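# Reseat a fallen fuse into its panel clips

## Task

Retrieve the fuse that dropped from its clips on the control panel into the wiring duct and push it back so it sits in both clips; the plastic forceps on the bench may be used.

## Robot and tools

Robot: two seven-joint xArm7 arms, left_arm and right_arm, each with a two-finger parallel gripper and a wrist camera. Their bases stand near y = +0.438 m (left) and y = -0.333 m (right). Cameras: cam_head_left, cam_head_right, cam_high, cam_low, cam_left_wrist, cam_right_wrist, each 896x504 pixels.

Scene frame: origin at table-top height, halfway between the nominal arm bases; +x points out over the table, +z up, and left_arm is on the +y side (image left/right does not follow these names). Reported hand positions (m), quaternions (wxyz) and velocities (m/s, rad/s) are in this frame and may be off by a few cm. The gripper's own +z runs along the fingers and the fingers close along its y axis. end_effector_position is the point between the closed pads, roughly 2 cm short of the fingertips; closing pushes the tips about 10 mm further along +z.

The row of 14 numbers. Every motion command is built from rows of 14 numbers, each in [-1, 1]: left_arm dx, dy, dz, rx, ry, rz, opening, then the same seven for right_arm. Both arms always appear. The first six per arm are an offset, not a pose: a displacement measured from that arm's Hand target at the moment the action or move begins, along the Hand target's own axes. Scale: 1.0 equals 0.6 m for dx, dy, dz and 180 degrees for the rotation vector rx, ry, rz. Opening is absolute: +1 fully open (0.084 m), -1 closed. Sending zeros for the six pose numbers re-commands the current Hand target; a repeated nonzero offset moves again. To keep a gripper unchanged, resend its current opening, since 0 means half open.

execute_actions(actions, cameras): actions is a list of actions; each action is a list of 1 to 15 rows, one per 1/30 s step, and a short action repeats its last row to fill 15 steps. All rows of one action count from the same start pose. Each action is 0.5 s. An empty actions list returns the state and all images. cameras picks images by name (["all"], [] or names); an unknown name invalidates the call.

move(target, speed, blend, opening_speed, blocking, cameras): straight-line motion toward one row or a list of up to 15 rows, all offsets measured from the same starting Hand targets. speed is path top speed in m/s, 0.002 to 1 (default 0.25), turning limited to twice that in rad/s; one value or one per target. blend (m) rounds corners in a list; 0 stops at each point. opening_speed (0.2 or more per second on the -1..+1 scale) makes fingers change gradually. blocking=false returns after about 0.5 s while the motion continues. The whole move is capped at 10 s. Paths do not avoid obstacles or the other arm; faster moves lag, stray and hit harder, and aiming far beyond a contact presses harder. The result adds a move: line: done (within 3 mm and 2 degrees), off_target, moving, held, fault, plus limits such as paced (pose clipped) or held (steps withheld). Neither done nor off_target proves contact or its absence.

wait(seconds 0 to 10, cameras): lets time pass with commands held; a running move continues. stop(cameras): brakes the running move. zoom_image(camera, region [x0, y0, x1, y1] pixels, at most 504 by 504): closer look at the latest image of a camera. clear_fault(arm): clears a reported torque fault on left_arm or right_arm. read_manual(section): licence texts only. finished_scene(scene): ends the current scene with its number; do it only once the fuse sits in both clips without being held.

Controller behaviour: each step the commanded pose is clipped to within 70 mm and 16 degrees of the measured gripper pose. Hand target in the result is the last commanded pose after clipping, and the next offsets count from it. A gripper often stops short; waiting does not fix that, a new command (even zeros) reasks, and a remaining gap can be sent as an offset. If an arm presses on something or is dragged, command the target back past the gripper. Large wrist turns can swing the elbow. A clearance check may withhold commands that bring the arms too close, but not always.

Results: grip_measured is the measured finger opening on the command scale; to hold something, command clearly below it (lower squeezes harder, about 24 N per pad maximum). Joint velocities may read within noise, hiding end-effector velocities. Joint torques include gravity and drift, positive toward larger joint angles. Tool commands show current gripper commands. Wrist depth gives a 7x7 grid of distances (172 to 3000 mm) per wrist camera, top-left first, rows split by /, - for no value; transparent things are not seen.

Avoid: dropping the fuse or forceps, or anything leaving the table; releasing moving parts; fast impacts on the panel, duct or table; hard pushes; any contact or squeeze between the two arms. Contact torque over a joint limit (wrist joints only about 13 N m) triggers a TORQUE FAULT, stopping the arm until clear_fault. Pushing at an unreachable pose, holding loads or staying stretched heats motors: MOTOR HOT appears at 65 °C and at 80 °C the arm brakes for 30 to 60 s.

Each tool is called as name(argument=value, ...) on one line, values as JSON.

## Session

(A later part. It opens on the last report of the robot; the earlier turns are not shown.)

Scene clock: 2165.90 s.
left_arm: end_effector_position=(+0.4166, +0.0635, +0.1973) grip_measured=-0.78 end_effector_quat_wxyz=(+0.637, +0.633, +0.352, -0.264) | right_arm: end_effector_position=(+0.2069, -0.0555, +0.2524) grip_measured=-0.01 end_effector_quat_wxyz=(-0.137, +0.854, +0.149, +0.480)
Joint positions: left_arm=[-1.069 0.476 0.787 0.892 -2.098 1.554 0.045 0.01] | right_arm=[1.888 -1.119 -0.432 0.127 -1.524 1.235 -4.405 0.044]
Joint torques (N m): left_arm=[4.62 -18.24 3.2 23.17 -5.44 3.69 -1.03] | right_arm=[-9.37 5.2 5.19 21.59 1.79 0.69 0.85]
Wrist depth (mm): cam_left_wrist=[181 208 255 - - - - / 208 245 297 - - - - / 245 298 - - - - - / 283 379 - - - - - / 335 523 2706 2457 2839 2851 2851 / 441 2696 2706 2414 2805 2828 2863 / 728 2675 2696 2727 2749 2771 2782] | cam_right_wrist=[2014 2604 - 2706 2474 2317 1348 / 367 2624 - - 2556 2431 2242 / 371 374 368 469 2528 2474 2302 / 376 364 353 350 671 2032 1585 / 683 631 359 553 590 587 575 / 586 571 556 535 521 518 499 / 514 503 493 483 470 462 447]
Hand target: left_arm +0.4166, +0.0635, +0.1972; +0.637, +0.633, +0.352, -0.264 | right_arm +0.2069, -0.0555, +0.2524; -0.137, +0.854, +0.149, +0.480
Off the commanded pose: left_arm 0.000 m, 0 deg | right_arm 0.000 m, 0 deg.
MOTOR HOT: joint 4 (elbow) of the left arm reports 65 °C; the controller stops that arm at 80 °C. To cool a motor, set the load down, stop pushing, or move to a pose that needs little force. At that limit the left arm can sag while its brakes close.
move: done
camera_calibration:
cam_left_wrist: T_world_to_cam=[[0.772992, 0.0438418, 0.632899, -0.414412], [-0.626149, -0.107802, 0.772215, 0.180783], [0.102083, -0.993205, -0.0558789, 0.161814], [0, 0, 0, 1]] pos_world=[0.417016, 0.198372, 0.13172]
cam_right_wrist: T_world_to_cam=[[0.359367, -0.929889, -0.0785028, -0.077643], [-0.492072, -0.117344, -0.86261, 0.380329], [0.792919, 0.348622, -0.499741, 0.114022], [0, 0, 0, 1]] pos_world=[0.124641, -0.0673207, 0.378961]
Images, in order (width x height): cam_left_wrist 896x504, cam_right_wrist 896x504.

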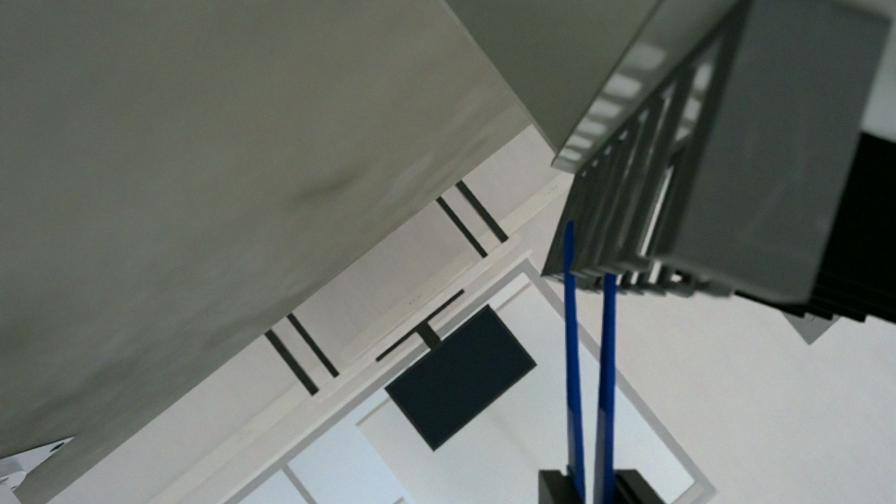

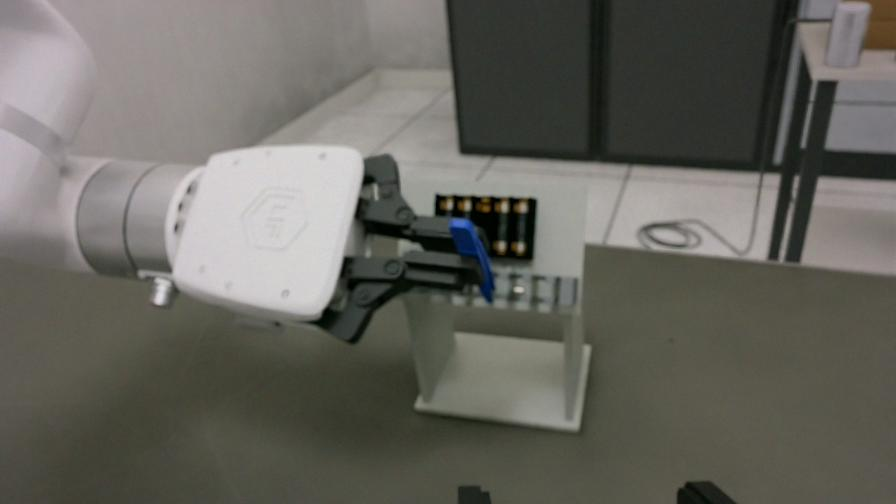

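move(target=[[0.0309,0.0133,-0.0031,0,-0.0094,0,-0.76,0,0,0,0,0,0,0]], speed=0.06, cameras=["cam_right_wrist","cam_left_wrist"])

zoom_image(camera="cam_right_wrist", region=[460, 260, 560, 324])

zoom_image(camera="cam_right_wrist", region=[420, 160, 580, 320])

zoom_image(camera="cam_left_wrist", region=[500, 80, 740, 320])

Scene clock: 2190.87 s.
left_arm: end_effector_position=(+0.4340, +0.0678, +0.1878) grip_measured=-0.78 end_effector_quat_wxyz=(+0.643, +0.629, +0.342, -0.273) | right_arm: end_effector_position=(+0.2069, -0.0555, +0.2524) grip_measured=-0.01 end_effector_quat_wxyz=(-0.137, +0.854, +0.149, +0.480)
Joint positions: left_arm=[-1.002 0.57 0.765 0.962 -2.109 1.641 0.035 0.01] | right_arm=[1.888 -1.119 -0.432 0.127 -1.524 1.235 -4.405 0.044]
Joint torques (N m): left_arm=[4.41 -20.44 4.11 22.83 -4.93 4.1 -1.05] | right_arm=[-9.74 4.77 5.38 21.61 1.62 0.47 0.76]
Wrist depth (mm): cam_left_wrist=[- 195 - - - - - / 196 231 - - - - - / 232 284 - - - - - / 270 343 - - - - - / 322 431 - - - - - / 434 - 2771 2749 - 2863 - / 761 2706 2771 2771 2760 2771 2839] | cam_right_wrist=[374 2664 - 2644 2501 2333 1361 / 372 2634 - - 2624 2439 2264 / 372 405 391 468 2538 2465 2279 / 394 392 374 374 671 2080 1585 / 695 647 598 552 589 584 577 / 589 573 556 535 523 516 499 / 517 503 493 483 468 461 446]
Hand target: left_arm +0.4340, +0.0679, +0.1878; +0.643, +0.629, +0.342, -0.273 | right_arm +0.2069, -0.0555, +0.2524; -0.137, +0.854, +0.149, +0.480
Off the commanded pose: left_arm 0.000 m, 0 deg | right_arm 0.000 m, 0 deg.
MOTOR HOT: still on. Joint 4 (elbow) of the left arm reports 65 °C.
move: done
camera_calibration:
cam_left_wrist: T_world_to_cam=[[0.772639, 0.0442215, 0.633304, -0.422049], [-0.629282, -0.0784372, 0.773209, 0.19858], [0.083867, -0.995938, -0.0327758, 0.167567], [0, 0, 0, 1]] pos_world=[0.437001, 0.201126, 0.119233]
cam_right_wrist: T_world_to_cam=[[0.359367, -0.929889, -0.0785028, -0.077643], [-0.492072, -0.117344, -0.86261, 0.380329], [0.792919, 0.348622, -0.499741, 0.114022], [0, 0, 0, 1]] pos_world=[0.124641, -0.0673207, 0.378961]
Images, in order (width x height): cam_left_wrist 896x504, cam_right_wrist 896x504.

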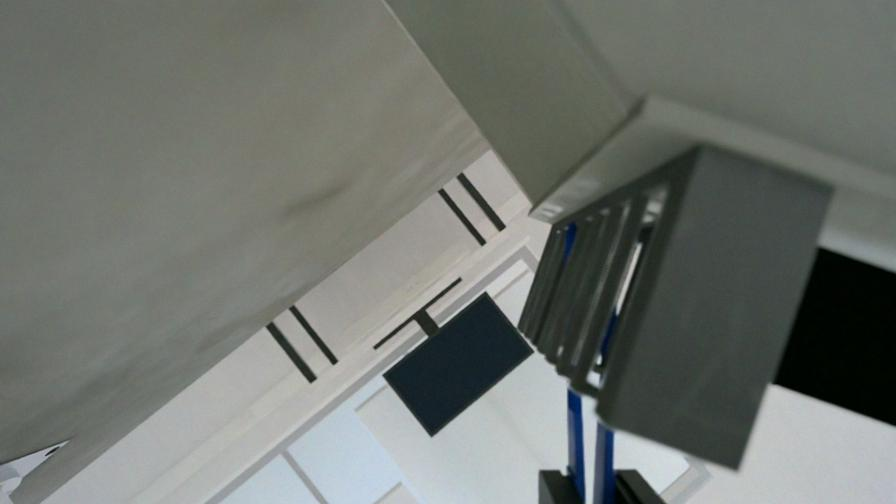

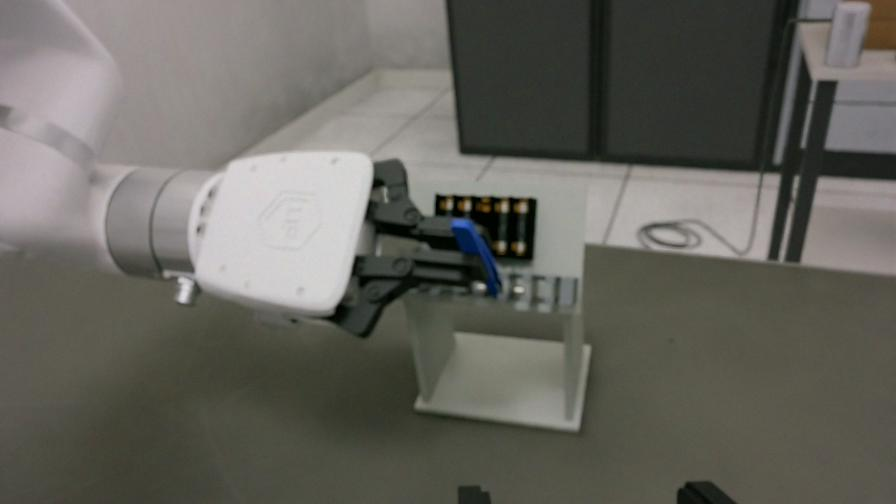

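Scaled by 5.040 from the camera's 896x504 image, which has a finer 1280x720 frame.

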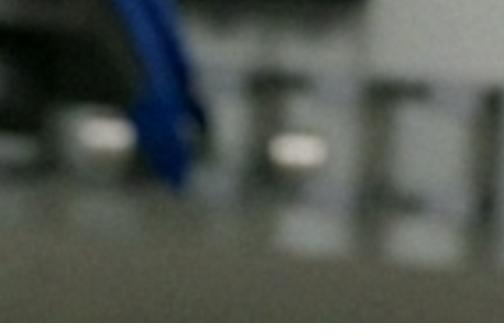

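Scaled by 3.150 from the camera's 896x504 image, which has a finer 1280x720 frame.

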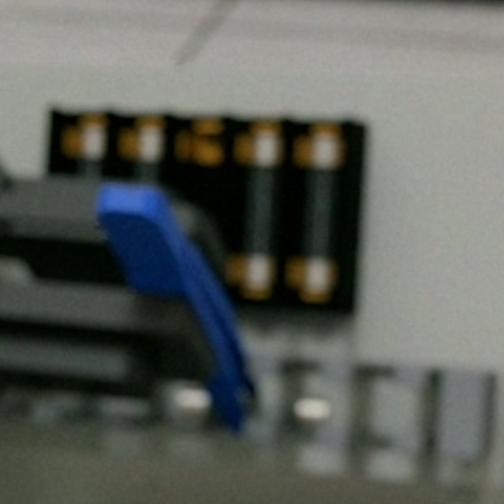

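Scaled by 2.100 from the camera's 896x504 image, which has a finer 1280x720 frame.

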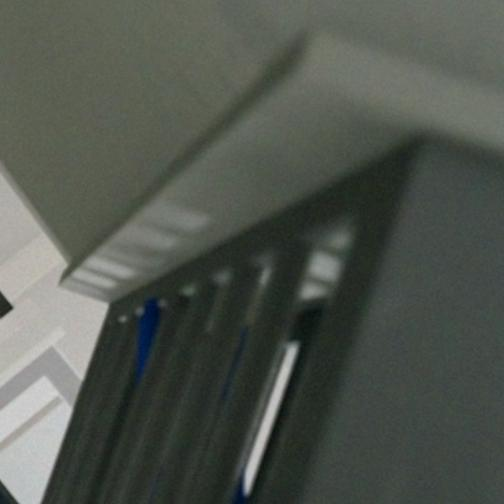

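move(target=[[0.0038,0.0042,0.0001,0,0,0,-0.76,0,0,0,0,0,0,0]], speed=0.03, cameras=["cam_right_wrist","cam_left_wrist"])

zoom_image(camera="cam_right_wrist", region=[460, 260, 560, 324])

zoom_image(camera="cam_left_wrist", region=[500, 160, 640, 300])

Scene clock: 2203.57 s.
left_arm: end_effector_position=(+0.4373, +0.0681, +0.1876) grip_measured=-0.78 end_effector_quat_wxyz=(+0.643, +0.629, +0.342, -0.273) | right_arm: end_effector_position=(+0.2069, -0.0555, +0.2524) grip_measured=-0.01 end_effector_quat_wxyz=(-0.137, +0.854, +0.149, +0.480)
Joint positions: left_arm=[-0.995 0.579 0.764 0.974 -2.11 1.644 0.03 0.01] | right_arm=[1.888 -1.119 -0.432 0.127 -1.524 1.235 -4.405 0.044]
Joint torques (N m): left_arm=[5.17 -19.86 4.5 22.48 -5.24 3.4 -0.9] | right_arm=[-9.53 5.3 5.55 21.46 1.78 0.53 1.01]
Wrist depth (mm): cam_left_wrist=[- 188 - - - - - / 196 221 - - - - - / 232 284 - - - - - / 269 342 - - - - - / 322 430 - - - - - / 432 - 2760 - - - - / 666 2706 2760 2749 2793 2793 2793] | cam_right_wrist=[375 2675 - 2727 2439 2325 1350 / 373 2664 - - 2595 2448 2286 / 373 408 396 469 2519 2431 2264 / 400 393 377 377 670 2062 1600 / 695 647 602 553 589 585 576 / 587 573 554 535 523 517 500 / 515 503 496 483 469 461 446]
Hand target: left_arm +0.4374, +0.0681, +0.1876; +0.643, +0.629, +0.342, -0.273 | right_arm +0.2069, -0.0555, +0.2524; -0.137, +0.854, +0.149, +0.480
Off the commanded pose: left_arm 0.000 m, 0 deg | right_arm 0.000 m, 0 deg.
MOTOR HOT: still on. Joint 4 (elbow) of the left arm reports 64 °C.
move: done
camera_calibration:
cam_left_wrist: T_world_to_cam=[[0.772678, 0.0442269, 0.633255, -0.424512], [-0.629233, -0.0784338, 0.773249, 0.200949], [0.083867, -0.995938, -0.0327751, 0.167571], [0, 0, 0, 1]] pos_world=[0.440401, 0.201426, 0.118933]
cam_right_wrist: T_world_to_cam=[[0.359367, -0.929889, -0.0785028, -0.077643], [-0.492072, -0.117344, -0.86261, 0.380329], [0.792919, 0.348622, -0.499741, 0.114022], [0, 0, 0, 1]] pos_world=[0.124641, -0.0673207, 0.378961]
Images, in order (width x height): cam_left_wrist 896x504, cam_right_wrist 896x504.

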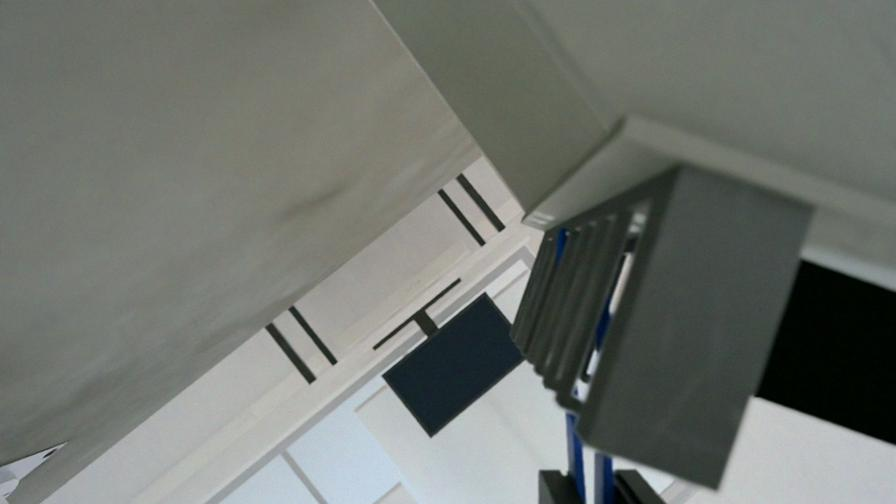

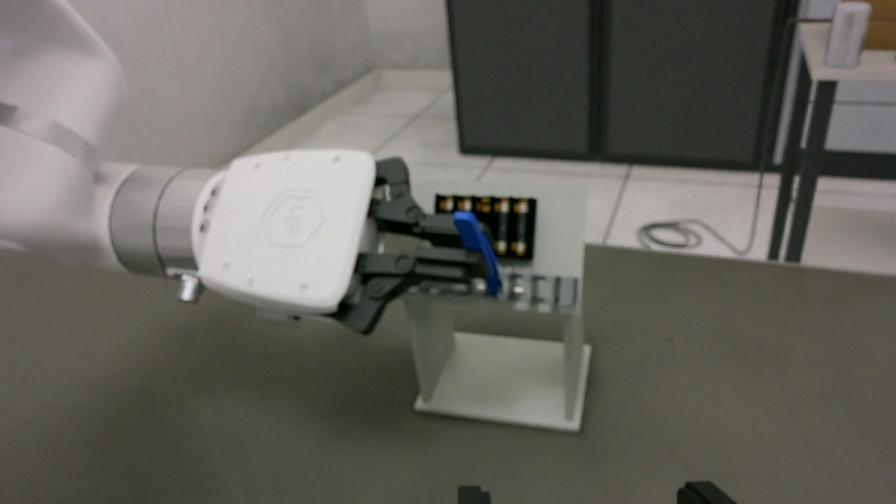

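Scaled by 5.040 from the camera's 896x504 image, which has a finer 1280x720 frame.

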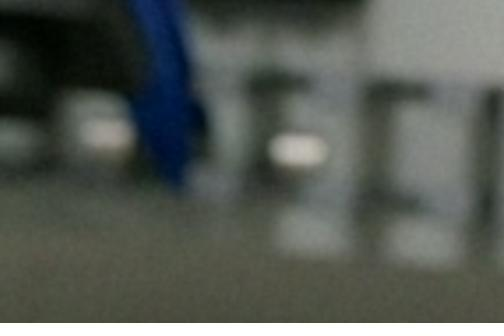

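Scaled by 3.600 from the camera's 896x504 image, which has a finer 1280x720 frame.

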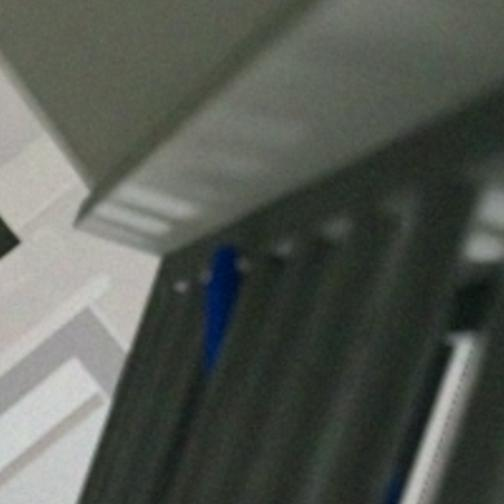

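move(target=[[0,0,0,0,0,0,-0.98,0,0,0,0,0,0,0]], opening_speed=0.3, cameras=["cam_right_wrist"])

zoom_image(camera="cam_right_wrist", region=[460, 260, 560, 324])

move(target=[[-0.0063,-0.0023,-0.0002,0,0,0,-0.98,0,0,0,0,0,0,0]], speed=0.02, cameras=["cam_right_wrist"])

zoom_image(camera="cam_right_wrist", region=[460, 260, 560, 324])

Scene clock: 2215.33 s.
left_arm: end_effector_position=(+0.4374, +0.0681, +0.1875) grip_measured=-0.87 end_effector_quat_wxyz=(+0.643, +0.629, +0.342, -0.273) | right_arm: end_effector_position=(+0.2069, -0.0555, +0.2524) grip_measured=-0.01 end_effector_quat_wxyz=(-0.137, +0.854, +0.149, +0.480)
Joint positions: left_arm=[-0.995 0.58 0.764 0.974 -2.11 1.644 0.03 0.006] | right_arm=[1.888 -1.119 -0.432 0.127 -1.524 1.235 -4.405 0.044]
Joint torques (N m): left_arm=[2.84 -25.02 7.22 21.68 -4.64 1.69 -0.5] | right_arm=[-9.72 5.17 5.6 21.72 1.64 0.45 0.89]
Wrist depth (mm): cam_left_wrist=[- 188 - - - - - / 195 221 - - - - - / 232 283 - - - - - / 269 343 - - - - - / 322 431 - - - - - / 433 - 2717 - - - - / 667 2685 2696 2760 2760 2782 2793] | cam_right_wrist=[375 2566 - 2685 2439 2333 1332 / 374 2614 - - 2604 2448 2264 / 374 408 395 468 2519 2465 2242 / 400 395 377 380 673 2026 1593 / 698 647 596 552 588 587 578 / 586 573 555 533 523 515 498 / 514 506 493 482 469 461 448]
Hand target: left_arm +0.4374, +0.0681, +0.1876; +0.643, +0.629, +0.342, -0.273 | right_arm +0.2069, -0.0555, +0.2524; -0.137, +0.854, +0.149, +0.480
Off the commanded pose: left_arm 0.000 m, 0 deg | right_arm 0.000 m, 0 deg.
MOTOR HOT: still on. Joint 4 (elbow) of the left arm reports 64 °C.
move: done
camera_calibration:
cam_right_wrist: T_world_to_cam=[[0.359367, -0.929889, -0.0785028, -0.077643], [-0.492072, -0.117344, -0.86261, 0.380329], [0.792919, 0.348622, -0.499741, 0.114022], [0, 0, 0, 1]] pos_world=[0.124641, -0.0673207, 0.378961]
Images, in order (width x height): cam_right_wrist 896x504.

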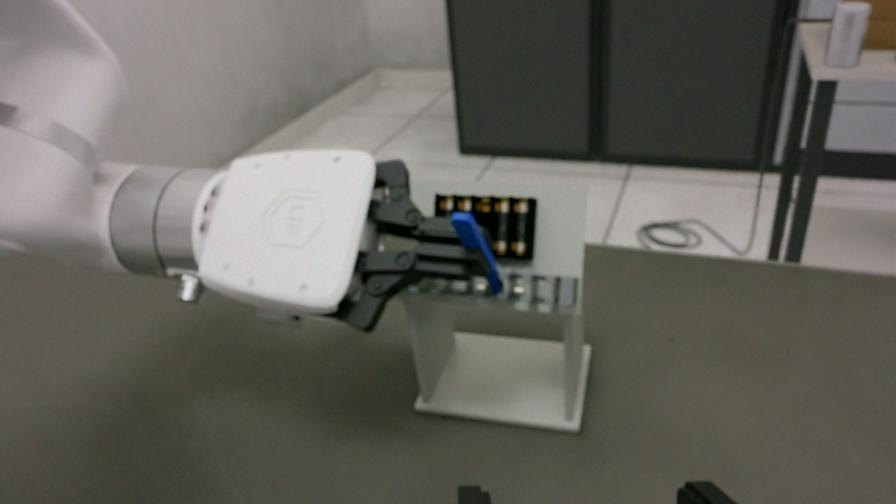

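Scaled by 5.040 from the camera's 896x504 image, which has a finer 1280x720 frame.

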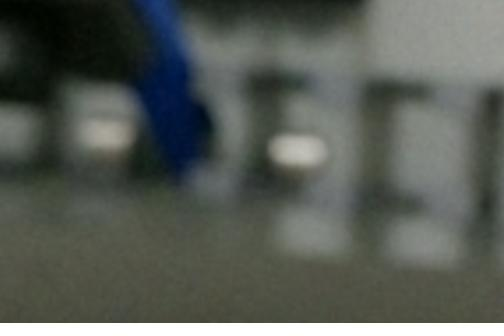

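Scene clock: 2216.07 s.
left_arm: end_effector_position=(+0.4340, +0.0679, +0.1897) grip_measured=-0.87 end_effector_quat_wxyz=(+0.643, +0.629, +0.342, -0.273) | right_arm: end_effector_position=(+0.2069, -0.0555, +0.2524) grip_measured=-0.01 end_effector_quat_wxyz=(-0.137, +0.854, +0.149, +0.480)
Joint positions: left_arm=[-1.004 0.565 0.768 0.962 -2.107 1.638 0.032 0.006] | right_arm=[1.888 -1.119 -0.432 0.127 -1.524 1.235 -4.405 0.044]
Joint torques (N m): left_arm=[-4.46 -27.33 7.79 14.64 1.98 0.15 0.33] | right_arm=[-9.51 4.84 5.42 21.46 1.66 0.65 0.87]
Wrist depth (mm): cam_left_wrist=[- 199 - - - - - / 200 237 - - - - - / 237 290 - - - - - / 276 351 - - - - - / 331 442 - - - - - / 446 - 2760 2397 - 2816 - / 792 2717 2717 2738 2760 2793 2793] | cam_right_wrist=[373 2624 - 2706 2492 2302 1335 / 372 2696 - - 2566 2422 2249 / 373 405 390 468 2510 2483 2302 / 400 390 372 377 671 2056 1578 / 697 649 599 552 589 585 576 / 587 570 556 534 521 518 502 / 517 504 494 482 468 461 447]
Hand target: left_arm +0.4339, +0.0679, +0.1897; +0.643, +0.629, +0.342, -0.273 | right_arm +0.2069, -0.0555, +0.2524; -0.137, +0.854, +0.149, +0.480
Off the commanded pose: left_arm 0.000 m, 0 deg | right_arm 0.000 m, 0 deg.
MOTOR HOT: still on. Joint 4 (elbow) of the left arm reports 64 °C.
move: done
camera_calibration:
cam_right_wrist: T_world_to_cam=[[0.359367, -0.929889, -0.0785028, -0.077643], [-0.492072, -0.117344, -0.86261, 0.380329], [0.792919, 0.348622, -0.499741, 0.114022], [0, 0, 0, 1]] pos_world=[0.124641, -0.0673207, 0.378961]
Images, in order (width x height): cam_right_wrist 896x504.

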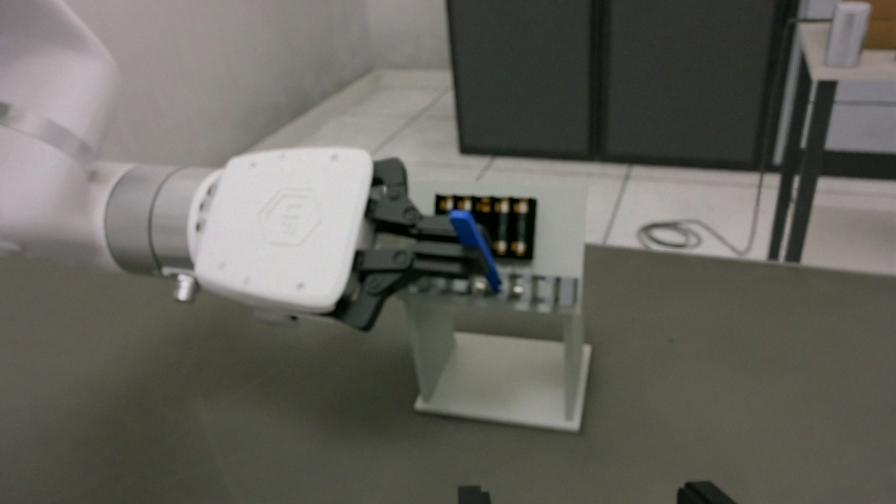

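Scaled by 5.040 from the camera's 896x504 image, which has a finer 1280x720 frame.

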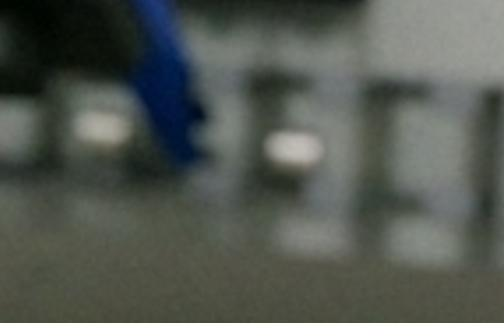

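move(target=[[-0.01,-0.0037,-0.0003,0,0,0,-0.98,0,0,0,0,0,0,0]], speed=0.02, cameras=["cam_right_wrist"])

zoom_image(camera="cam_right_wrist", region=[460, 260, 560, 324])

move(target=[[-0.015,-0.0055,-0.0005,0,0,0,-0.98,0,0,0,0,0,0,0]], speed=0.02, cameras=["cam_right_wrist","cam_left_wrist"])

zoom_image(camera="cam_right_wrist", region=[440, 250, 560, 326])

zoom_image(camera="cam_left_wrist", region=[500, 120, 740, 360])

Scene clock: 2228.37 s.
left_arm: end_effector_position=(+0.4285, +0.0674, +0.1930) grip_measured=-0.87 end_effector_quat_wxyz=(+0.643, +0.629, +0.342, -0.273) | right_arm: end_effector_position=(+0.2069, -0.0555, +0.2524) grip_measured=-0.01 end_effector_quat_wxyz=(-0.137, +0.854, +0.149, +0.480)
Joint positions: left_arm=[-1.017 0.542 0.773 0.942 -2.101 1.627 0.036 0.006] | right_arm=[1.888 -1.119 -0.432 0.127 -1.524 1.235 -4.405 0.044]
Joint torques (N m): left_arm=[-4.7 -27.69 7.3 14.41 2.06 0.28 0.38] | right_arm=[-9.47 5.15 5.58 21.58 1.81 0.58 0.89]
Wrist depth (mm): cam_left_wrist=[178 206 - - - - - / 207 244 - - - - - / 245 301 - - - - - / 286 365 - - - - - / 344 461 - - - - - / 466 2738 2706 2405 2782 2805 2839 / 2644 2706 2675 2706 2771 2793 2851] | cam_right_wrist=[371 2604 - 2696 2448 2333 1350 / 372 2675 - - 2575 2405 2279 / 374 394 384 2749 2483 2448 2286 / 395 383 367 370 670 2062 1589 / 700 649 599 573 587 584 576 / 590 569 557 536 522 518 501 / 515 503 493 481 468 462 446]
Hand target: left_arm +0.4285, +0.0674, +0.1930; +0.643, +0.629, +0.342, -0.273 | right_arm +0.2069, -0.0555, +0.2524; -0.137, +0.854, +0.149, +0.480
Off the commanded pose: left_arm 0.000 m, 0 deg | right_arm 0.000 m, 0 deg.
MOTOR HOT: cleared for the motors of the left arm.
move: done
camera_calibration:
cam_right_wrist: T_world_to_cam=[[0.359367, -0.929889, -0.0785028, -0.077643], [-0.492072, -0.117344, -0.86261, 0.380329], [0.792919, 0.348622, -0.499741, 0.114022], [0, 0, 0, 1]] pos_world=[0.124641, -0.0673207, 0.378961]
Images, in order (width x height): cam_right_wrist 896x504.

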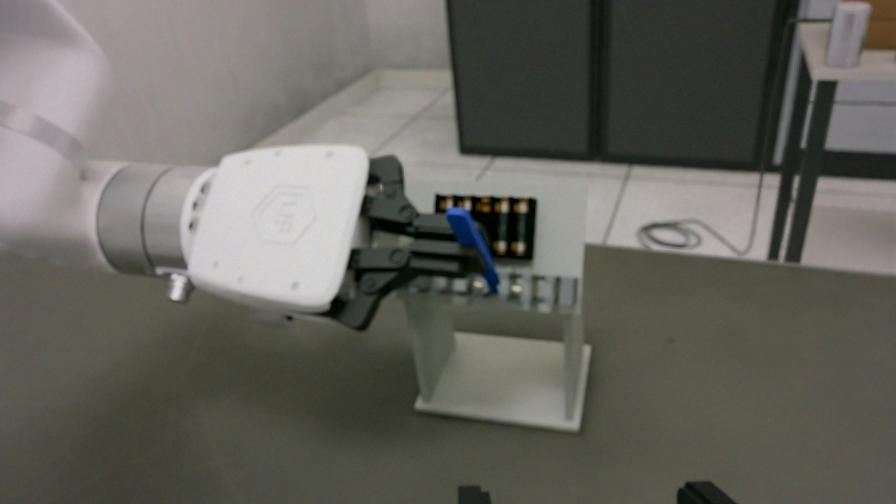

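Scaled by 5.040 from the camera's 896x504 image, which has a finer 1280x720 frame.

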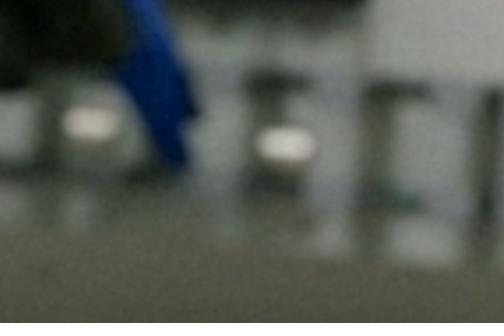

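Scene clock: 2229.17 s.
left_arm: end_effector_position=(+0.4204, +0.0668, +0.1980) grip_measured=-0.87 end_effector_quat_wxyz=(+0.643, +0.629, +0.342, -0.273) | right_arm: end_effector_position=(+0.2069, -0.0555, +0.2524) grip_measured=-0.01 end_effector_quat_wxyz=(-0.137, +0.854, +0.149, +0.480)
Joint positions: left_arm=[-1.038 0.507 0.781 0.913 -2.093 1.61 0.042 0.006] | right_arm=[1.888 -1.119 -0.432 0.127 -1.524 1.235 -4.405 0.044]
Joint torques (N m): left_arm=[-4.71 -26.71 7.12 14.73 2.2 0.24 0.76] | right_arm=[-9.28 5.18 5.52 21.52 1.81 0.58 1]
Wrist depth (mm): cam_left_wrist=[185 214 264 - - - - / 215 254 - - - - - / 245 313 - - - - - / 298 380 - - - - - / 359 583 2771 2474 - 2899 - / 488 2727 2738 2422 2805 2839 2886 / 2654 2696 2727 2727 2771 2828 2816] | cam_right_wrist=[388 2614 - 2685 2457 2309 1343 / 371 2675 - - 2575 2422 2264 / 378 382 373 2727 2538 2448 2294 / 386 371 359 359 669 2044 1578 / 683 645 597 551 588 585 575 / 588 569 555 533 521 517 499 / 516 503 493 483 470 461 448]
Hand target: left_arm +0.4203, +0.0668, +0.1980; +0.643, +0.629, +0.342, -0.273 | right_arm +0.2069, -0.0555, +0.2524; -0.137, +0.854, +0.149, +0.480
Off the commanded pose: left_arm 0.000 m, 0 deg | right_arm 0.000 m, 0 deg.
move: done
camera_calibration:
cam_left_wrist: T_world_to_cam=[[0.772717, 0.04431, 0.633202, -0.417931], [-0.629172, -0.0784925, 0.773292, 0.182088], [0.0839662, -0.995929, -0.0327739, 0.167999], [0, 0, 0, 1]] pos_world=[0.423401, 0.200126, 0.129333]
cam_right_wrist: T_world_to_cam=[[0.359367, -0.929889, -0.0785028, -0.077643], [-0.492072, -0.117344, -0.86261, 0.380329], [0.792919, 0.348622, -0.499741, 0.114022], [0, 0, 0, 1]] pos_world=[0.124641, -0.0673207, 0.378961]
Images, in order (width x height): cam_left_wrist 896x504, cam_right_wrist 896x504.

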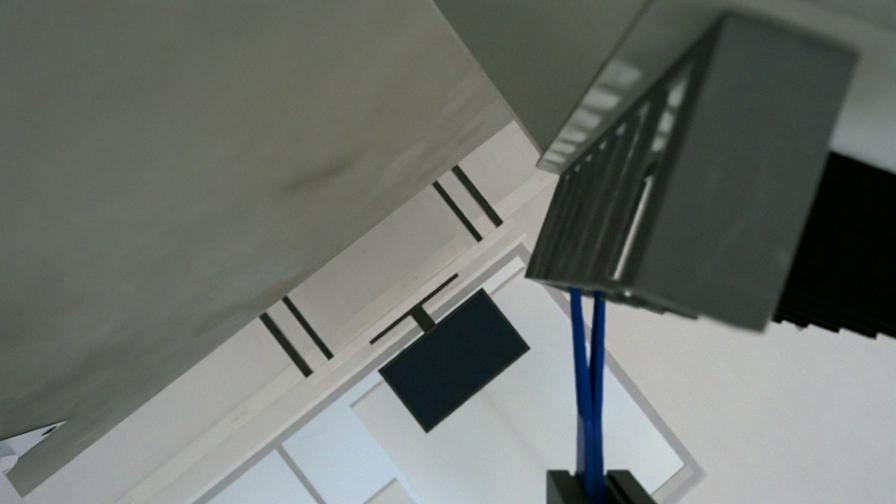

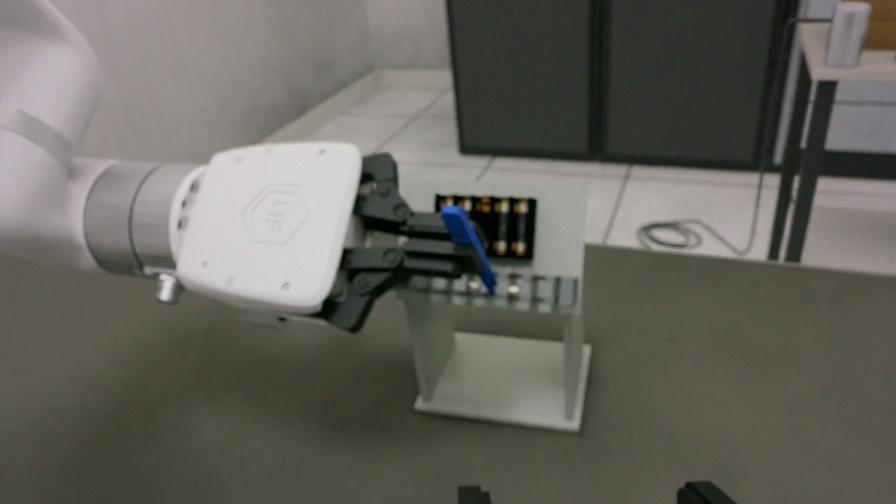

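Scaled by 4.200 from the camera's 896x504 image, which has a finer 1280x720 frame.

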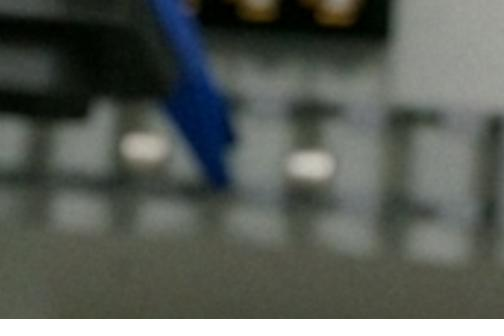

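Scaled by 2.100 from the camera's 896x504 image, which has a finer 1280x720 frame.

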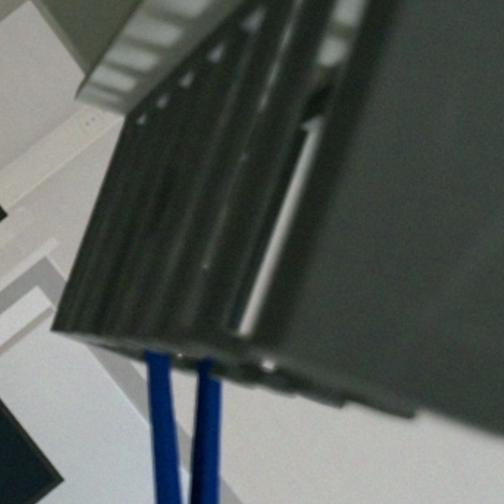

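move(target=[[-0.0162,-0.0042,-0.0005,0,0,0,-0.98,0,0,0,0,0,0,0]], speed=0.02, cameras=["cam_right_wrist"])

zoom_image(camera="cam_right_wrist", region=[440, 250, 560, 326])

move(target=[[-0.0160,-0.0052,-0.0005,0,0,0,-0.98,0,0,0,0,0,0,0]], speed=0.02, cameras=["cam_right_wrist"])

zoom_image(camera="cam_right_wrist", region=[440, 250, 560, 326])

Scene clock: 2242.27 s.
left_arm: end_effector_position=(+0.4124, +0.0662, +0.2040) grip_measured=-0.87 end_effector_quat_wxyz=(+0.643, +0.629, +0.342, -0.273) | right_arm: end_effector_position=(+0.2069, -0.0555, +0.2524) grip_measured=-0.01 end_effector_quat_wxyz=(-0.137, +0.854, +0.149, +0.480)
Joint positions: left_arm=[-1.059 0.468 0.79 0.885 -2.083 1.589 0.047 0.006] | right_arm=[1.888 -1.119 -0.432 0.127 -1.524 1.235 -4.405 0.044]
Joint torques (N m): left_arm=[-4.59 -26.02 6.72 15.02 2.19 0.14 0.77] | right_arm=[-8.99 5.51 5.57 21.82 1.79 0.48 1.02]
Wrist depth (mm): cam_left_wrist=[194 224 264 - - - - / 224 266 - - - - - / 256 327 - - - - - / 311 457 2828 2805 - - - / 374 610 2749 2448 2839 2874 2874 / 508 2738 2749 2381 2816 2828 2874 / 2614 2696 2760 2717 2760 2782 2816] | cam_right_wrist=[2020 2634 - 2738 2474 2294 1343 / 376 2614 - - 2624 2448 2242 / 369 369 365 2727 2538 2431 2271 / 381 359 348 354 671 2056 1589 / 684 646 598 552 588 583 577 / 588 570 556 537 521 519 500 / 515 504 496 481 468 462 446]
Hand target: left_arm +0.4123, +0.0662, +0.2041; +0.643, +0.629, +0.342, -0.273 | right_arm +0.2069, -0.0555, +0.2524; -0.137, +0.854, +0.149, +0.480
Off the commanded pose: left_arm 0.000 m, 0 deg | right_arm 0.000 m, 0 deg.
move: done
camera_calibration:
cam_right_wrist: T_world_to_cam=[[0.359367, -0.929889, -0.0785028, -0.077643], [-0.492072, -0.117344, -0.86261, 0.380329], [0.792919, 0.348622, -0.499741, 0.114022], [0, 0, 0, 1]] pos_world=[0.124641, -0.0673207, 0.378961]
Images, in order (width x height): cam_right_wrist 896x504.

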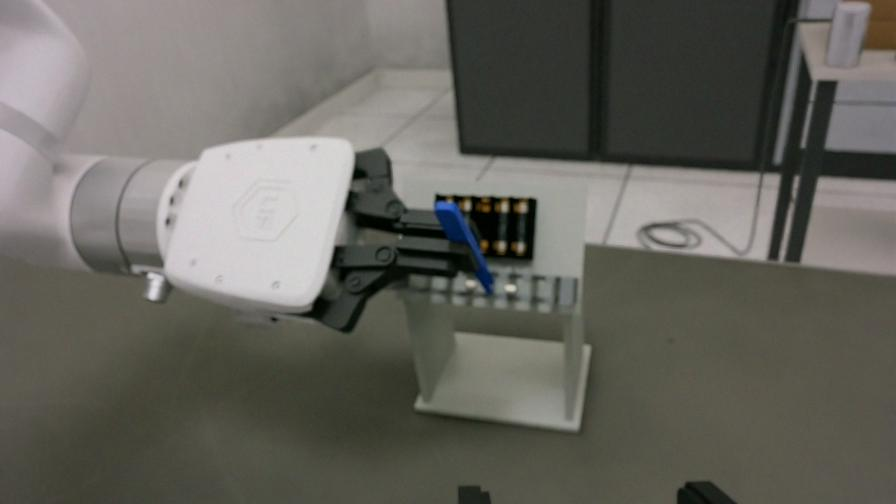

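Scaled by 4.200 from the camera's 896x504 image, which has a finer 1280x720 frame.

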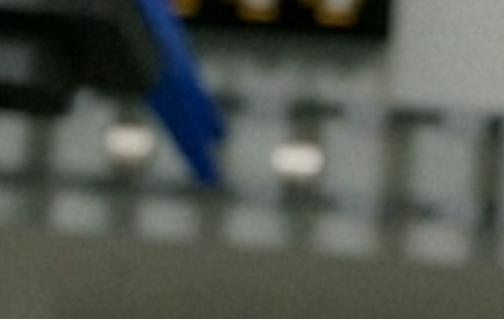

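Scene clock: 2243.10 s.
left_arm: end_effector_position=(+0.4040, +0.0656, +0.2096) grip_measured=-0.87 end_effector_quat_wxyz=(+0.643, +0.629, +0.342, -0.273) | right_arm: end_effector_position=(+0.2069, -0.0555, +0.2524) grip_measured=-0.01 end_effector_quat_wxyz=(-0.137, +0.854, +0.149, +0.480)
Joint positions: left_arm=[-1.081 0.429 0.798 0.857 -2.073 1.566 0.052 0.006] | right_arm=[1.888 -1.119 -0.432 0.127 -1.524 1.235 -4.405 0.044]
Joint torques (N m): left_arm=[-4.73 -24.76 6.41 15.19 2.24 0.07 0.69] | right_arm=[-9.31 5.4 5.7 21.71 1.67 0.48 0.83]
Wrist depth (mm): cam_left_wrist=[202 232 275 - - - - / 233 276 - - - - - / 266 359 515 - - - - / 324 475 789 2828 2899 2935 2948 / 390 634 2805 2448 2828 2863 2911 / 530 2717 2738 2397 2793 2851 2863 / 2634 2675 2717 2749 2782 2793 2863] | cam_right_wrist=[2026 2595 - 2644 2448 2309 1345 / 2068 2634 - - 2566 2405 2249 / 366 361 355 2738 2492 2414 2279 / 369 347 341 350 671 2080 1596 / 680 631 603 575 588 583 575 / 587 573 557 534 523 516 499 / 517 502 494 483 469 462 446]
Hand target: left_arm +0.4040, +0.0656, +0.2096; +0.643, +0.629, +0.342, -0.273 | right_arm +0.2069, -0.0555, +0.2524; -0.137, +0.854, +0.149, +0.480
Off the commanded pose: left_arm 0.000 m, 0 deg | right_arm 0.000 m, 0 deg.
move: done
camera_calibration:
cam_right_wrist: T_world_to_cam=[[0.359367, -0.929889, -0.0785028, -0.077643], [-0.492072, -0.117344, -0.86261, 0.380329], [0.792919, 0.348622, -0.499741, 0.114022], [0, 0, 0, 1]] pos_world=[0.124641, -0.0673207, 0.378961]
Images, in order (width x height): cam_right_wrist 896x504.

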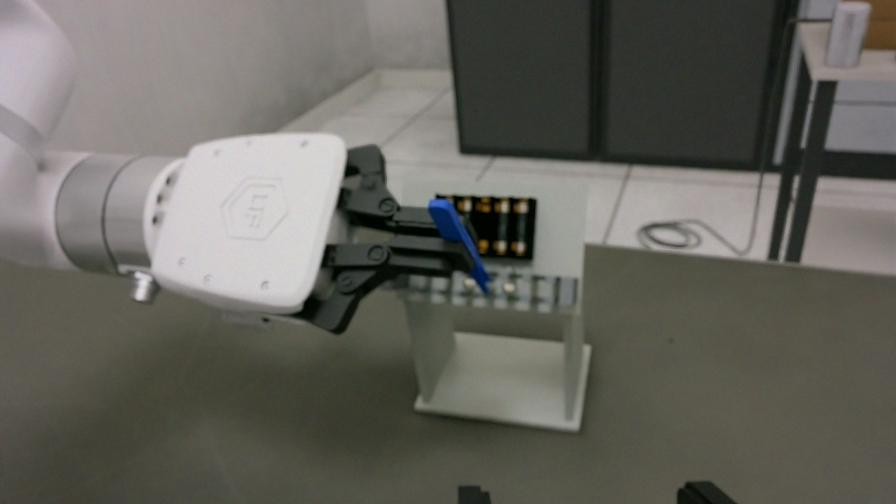

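Scaled by 4.200 from the camera's 896x504 image, which has a finer 1280x720 frame.

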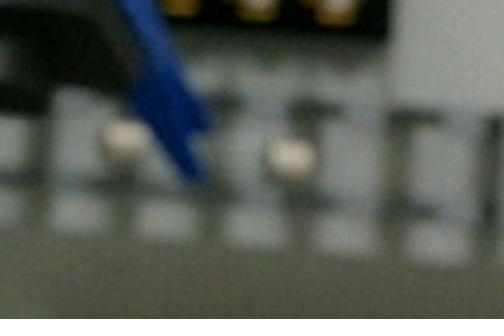

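wait(seconds=0.1, cameras=["cam_left_wrist","cam_right_wrist"])

zoom_image(camera="cam_left_wrist", region=[500, 160, 680, 340])

zoom_image(camera="cam_right_wrist", region=[460, 260, 520, 300])

Scene clock: 2257.17 s.
left_arm: end_effector_position=(+0.4040, +0.0656, +0.2096) grip_measured=-0.87 end_effector_quat_wxyz=(+0.643, +0.629, +0.342, -0.273) | right_arm: end_effector_position=(+0.2069, -0.0555, +0.2524) grip_measured=-0.01 end_effector_quat_wxyz=(-0.137, +0.854, +0.149, +0.480)
Joint positions: left_arm=[-1.081 0.429 0.798 0.857 -2.073 1.566 0.052 0.006] | right_arm=[1.888 -1.119 -0.432 0.127 -1.524 1.235 -4.405 0.044]
Joint torques (N m): left_arm=[-4.68 -25.01 5.94 15.15 2.14 0.23 0.64] | right_arm=[-8.93 5.39 5.7 21.71 1.75 0.65 0.8]
Wrist depth (mm): cam_left_wrist=[202 232 274 - - - - / 233 276 - - - - - / 267 360 515 - - - - / 324 476 790 2793 2863 2899 2960 / 390 635 2782 2439 2886 2886 2863 / 530 2685 2738 2405 2816 2886 2839 / 2664 2696 2696 2760 2771 2793 2839] | cam_right_wrist=[2020 2624 - 2706 2431 2309 1343 / 2062 2654 - - 2595 2431 2235 / 364 362 355 2738 2538 2465 2286 / 371 346 340 350 671 2074 1604 / 683 630 601 576 590 583 576 / 588 572 557 537 522 518 500 / 516 504 494 482 469 460 448]
Hand target: left_arm +0.4040, +0.0656, +0.2096; +0.643, +0.629, +0.342, -0.273 | right_arm +0.2069, -0.0555, +0.2524; -0.137, +0.854, +0.149, +0.480
Tool commands: left_gripper/opening=-0.98 right_gripper/opening=+0.0
Off the commanded pose: left_arm 0.000 m, 0 deg | right_arm 0.000 m, 0 deg.
wait: 0.10 s; at rest from the start
camera_calibration:
cam_left_wrist: T_world_to_cam=[[0.772717, 0.04431, 0.633202, -0.412614], [-0.629172, -0.0784925, 0.773292, 0.162628], [0.0839662, -0.995929, -0.0327739, 0.168564], [0, 0, 0, 1]] pos_world=[0.407001, 0.198926, 0.141033]
cam_right_wrist: T_world_to_cam=[[0.359367, -0.929889, -0.0785028, -0.077643], [-0.492072, -0.117344, -0.86261, 0.380329], [0.792919, 0.348622, -0.499741, 0.114022], [0, 0, 0, 1]] pos_world=[0.124641, -0.0673207, 0.378961]
Images, in order (width x height): cam_left_wrist 896x504, cam_right_wrist 896x504.

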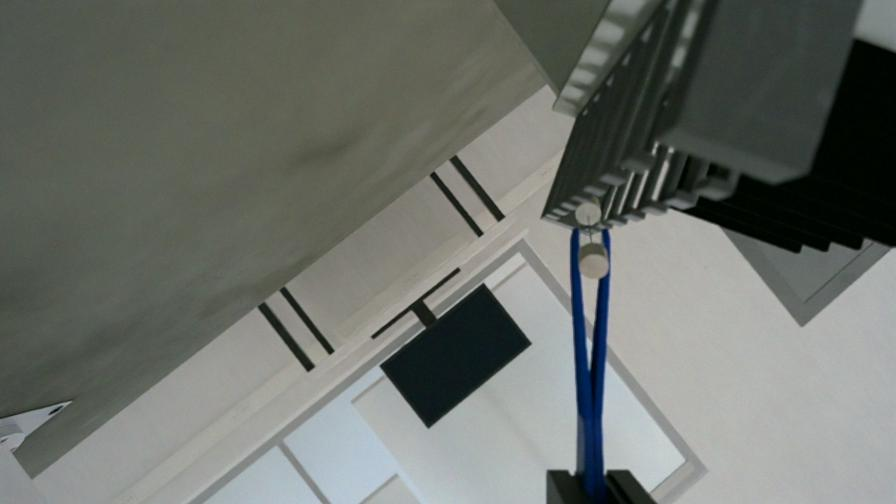

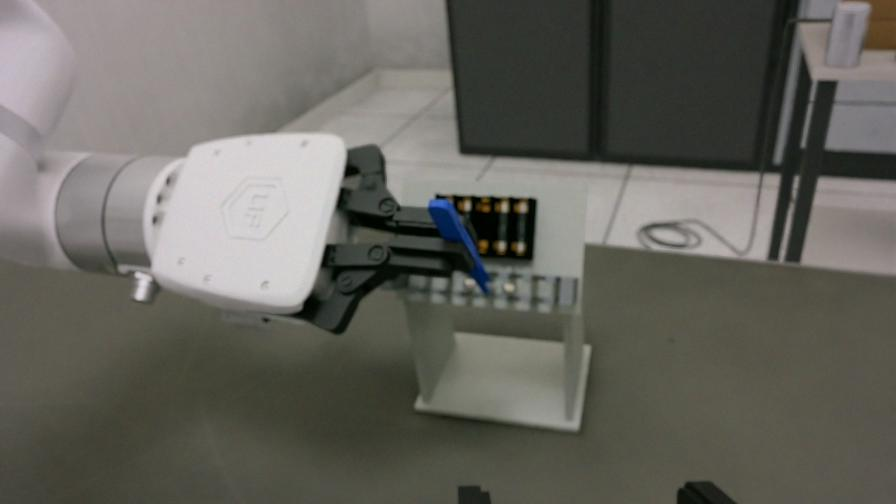

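Scaled by 2.800 from the camera's 896x504 image, which has a finer 1280x720 frame.

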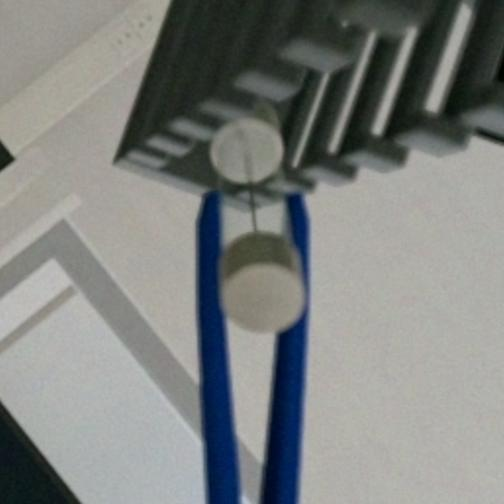

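Scaled by 8.400 from the camera's 896x504 image, which has a finer 1280x720 frame.

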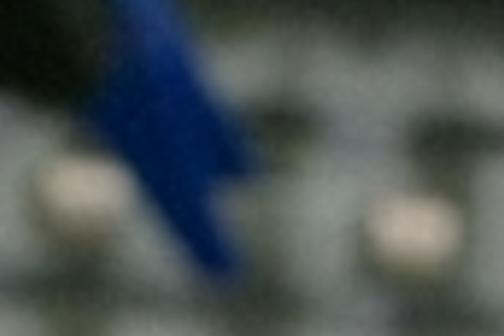

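move(target=[[-0.0469,-0.0171,-0.0015,0,0,0,-0.98,0,0,0,0,0,0,0]], speed=0.04, cameras=["cam_right_wrist","cam_left_wrist"])

zoom_image(camera="cam_right_wrist", region=[380, 180, 540, 340])

zoom_image(camera="cam_left_wrist", region=[500, 160, 680, 340])

Scene clock: 2271.00 s.
left_arm: end_effector_position=(+0.3785, +0.0636, +0.2253) grip_measured=-0.87 end_effector_quat_wxyz=(+0.643, +0.629, +0.342, -0.273) | right_arm: end_effector_position=(+0.2069, -0.0555, +0.2524) grip_measured=-0.01 end_effector_quat_wxyz=(-0.137, +0.854, +0.149, +0.480)
Joint positions: left_arm=[-1.144 0.303 0.818 0.776 -2.046 1.485 0.07 0.006] | right_arm=[1.888 -1.119 -0.432 0.127 -1.524 1.235 -4.405 0.044]
Joint torques (N m): left_arm=[-4.8 -23.45 5.04 16.08 2.34 0.06 0.75] | right_arm=[-9.23 5.5 5.94 21.75 1.74 0.6 1.03]
Wrist depth (mm): cam_left_wrist=[223 258 335 - - - - / 250 306 422 680 196 2911 - / 295 399 618 2874 2911 2886 2973 / 358 527 2771 2863 2851 2923 2948 / 431 700 2738 2414 2828 2911 2899 / 641 2727 2738 2771 2793 2816 2874 / 2595 2654 2717 2805 2816 2782 2816] | cam_right_wrist=[2020 2654 - 2717 2465 2333 1350 / 2062 2566 - - 2624 2405 2264 / 338 328 324 2782 2547 2465 2294 / 336 313 315 319 669 2038 1582 / 677 616 608 552 589 584 578 / 586 569 556 536 523 516 500 / 517 503 492 481 467 462 448]
Hand target: left_arm +0.3785, +0.0636, +0.2253; +0.643, +0.629, +0.342, -0.273 | right_arm +0.2069, -0.0555, +0.2524; -0.137, +0.854, +0.149, +0.480
Off the commanded pose: left_arm 0.000 m, 0 deg | right_arm 0.000 m, 0 deg.
move: done
camera_calibration:
cam_left_wrist: T_world_to_cam=[[0.772723, 0.044247, 0.633199, -0.402752], [-0.629165, -0.0785694, 0.773291, 0.134299], [0.0839658, -0.995926, -0.0328738, 0.169243], [0, 0, 0, 1]] pos_world=[0.381501, 0.196926, 0.156733]
cam_right_wrist: T_world_to_cam=[[0.359367, -0.929889, -0.0785028, -0.077643], [-0.492072, -0.117344, -0.86261, 0.380329], [0.792919, 0.348622, -0.499741, 0.114022], [0, 0, 0, 1]] pos_world=[0.124641, -0.0673207, 0.378961]
Images, in order (width x height): cam_left_wrist 896x504, cam_right_wrist 896x504.

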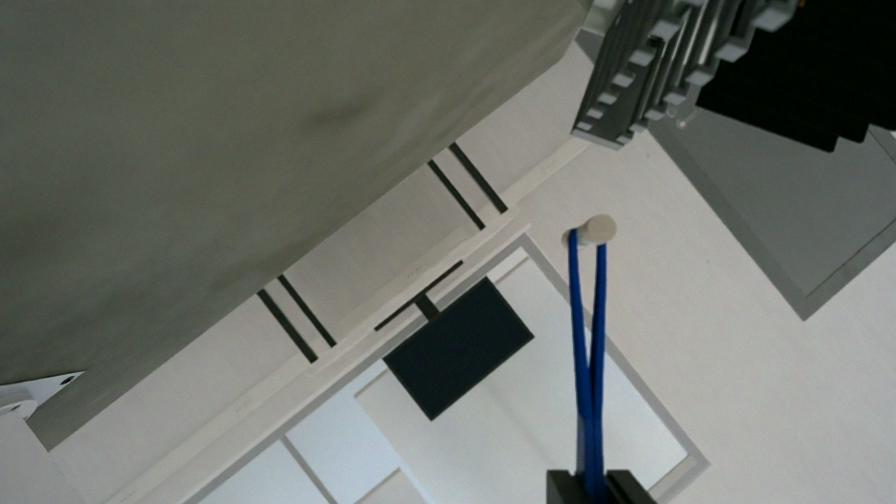

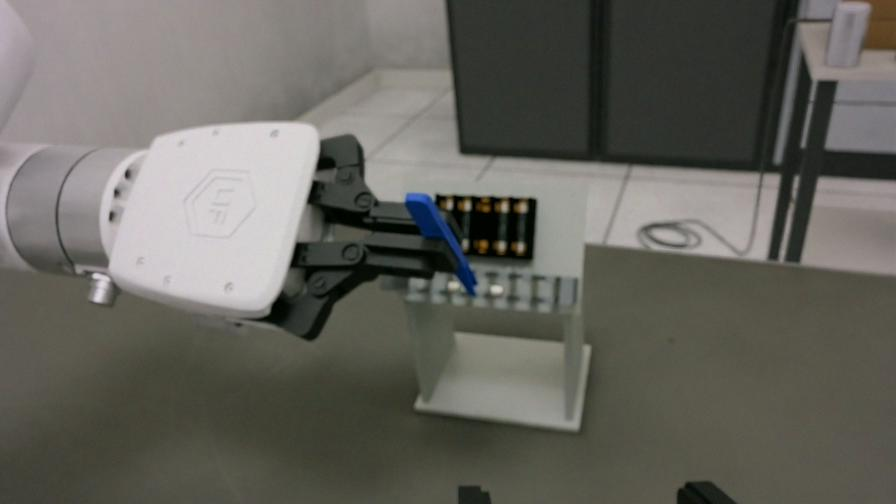

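Scaled by 3.150 from the camera's 896x504 image, which has a finer 1280x720 frame.

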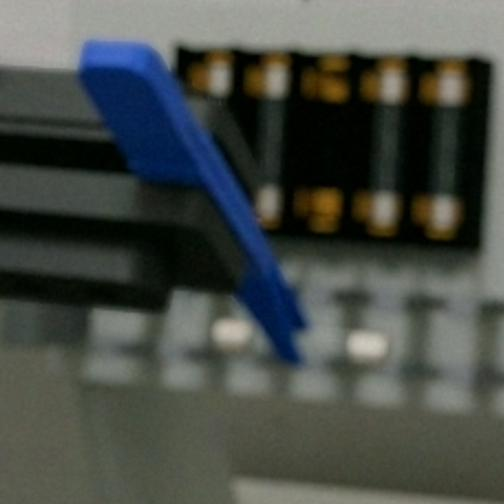

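Scaled by 2.800 from the camera's 896x504 image, which has a finer 1280x720 frame.

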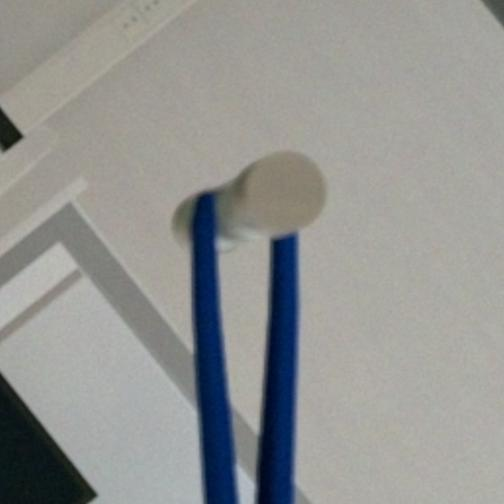

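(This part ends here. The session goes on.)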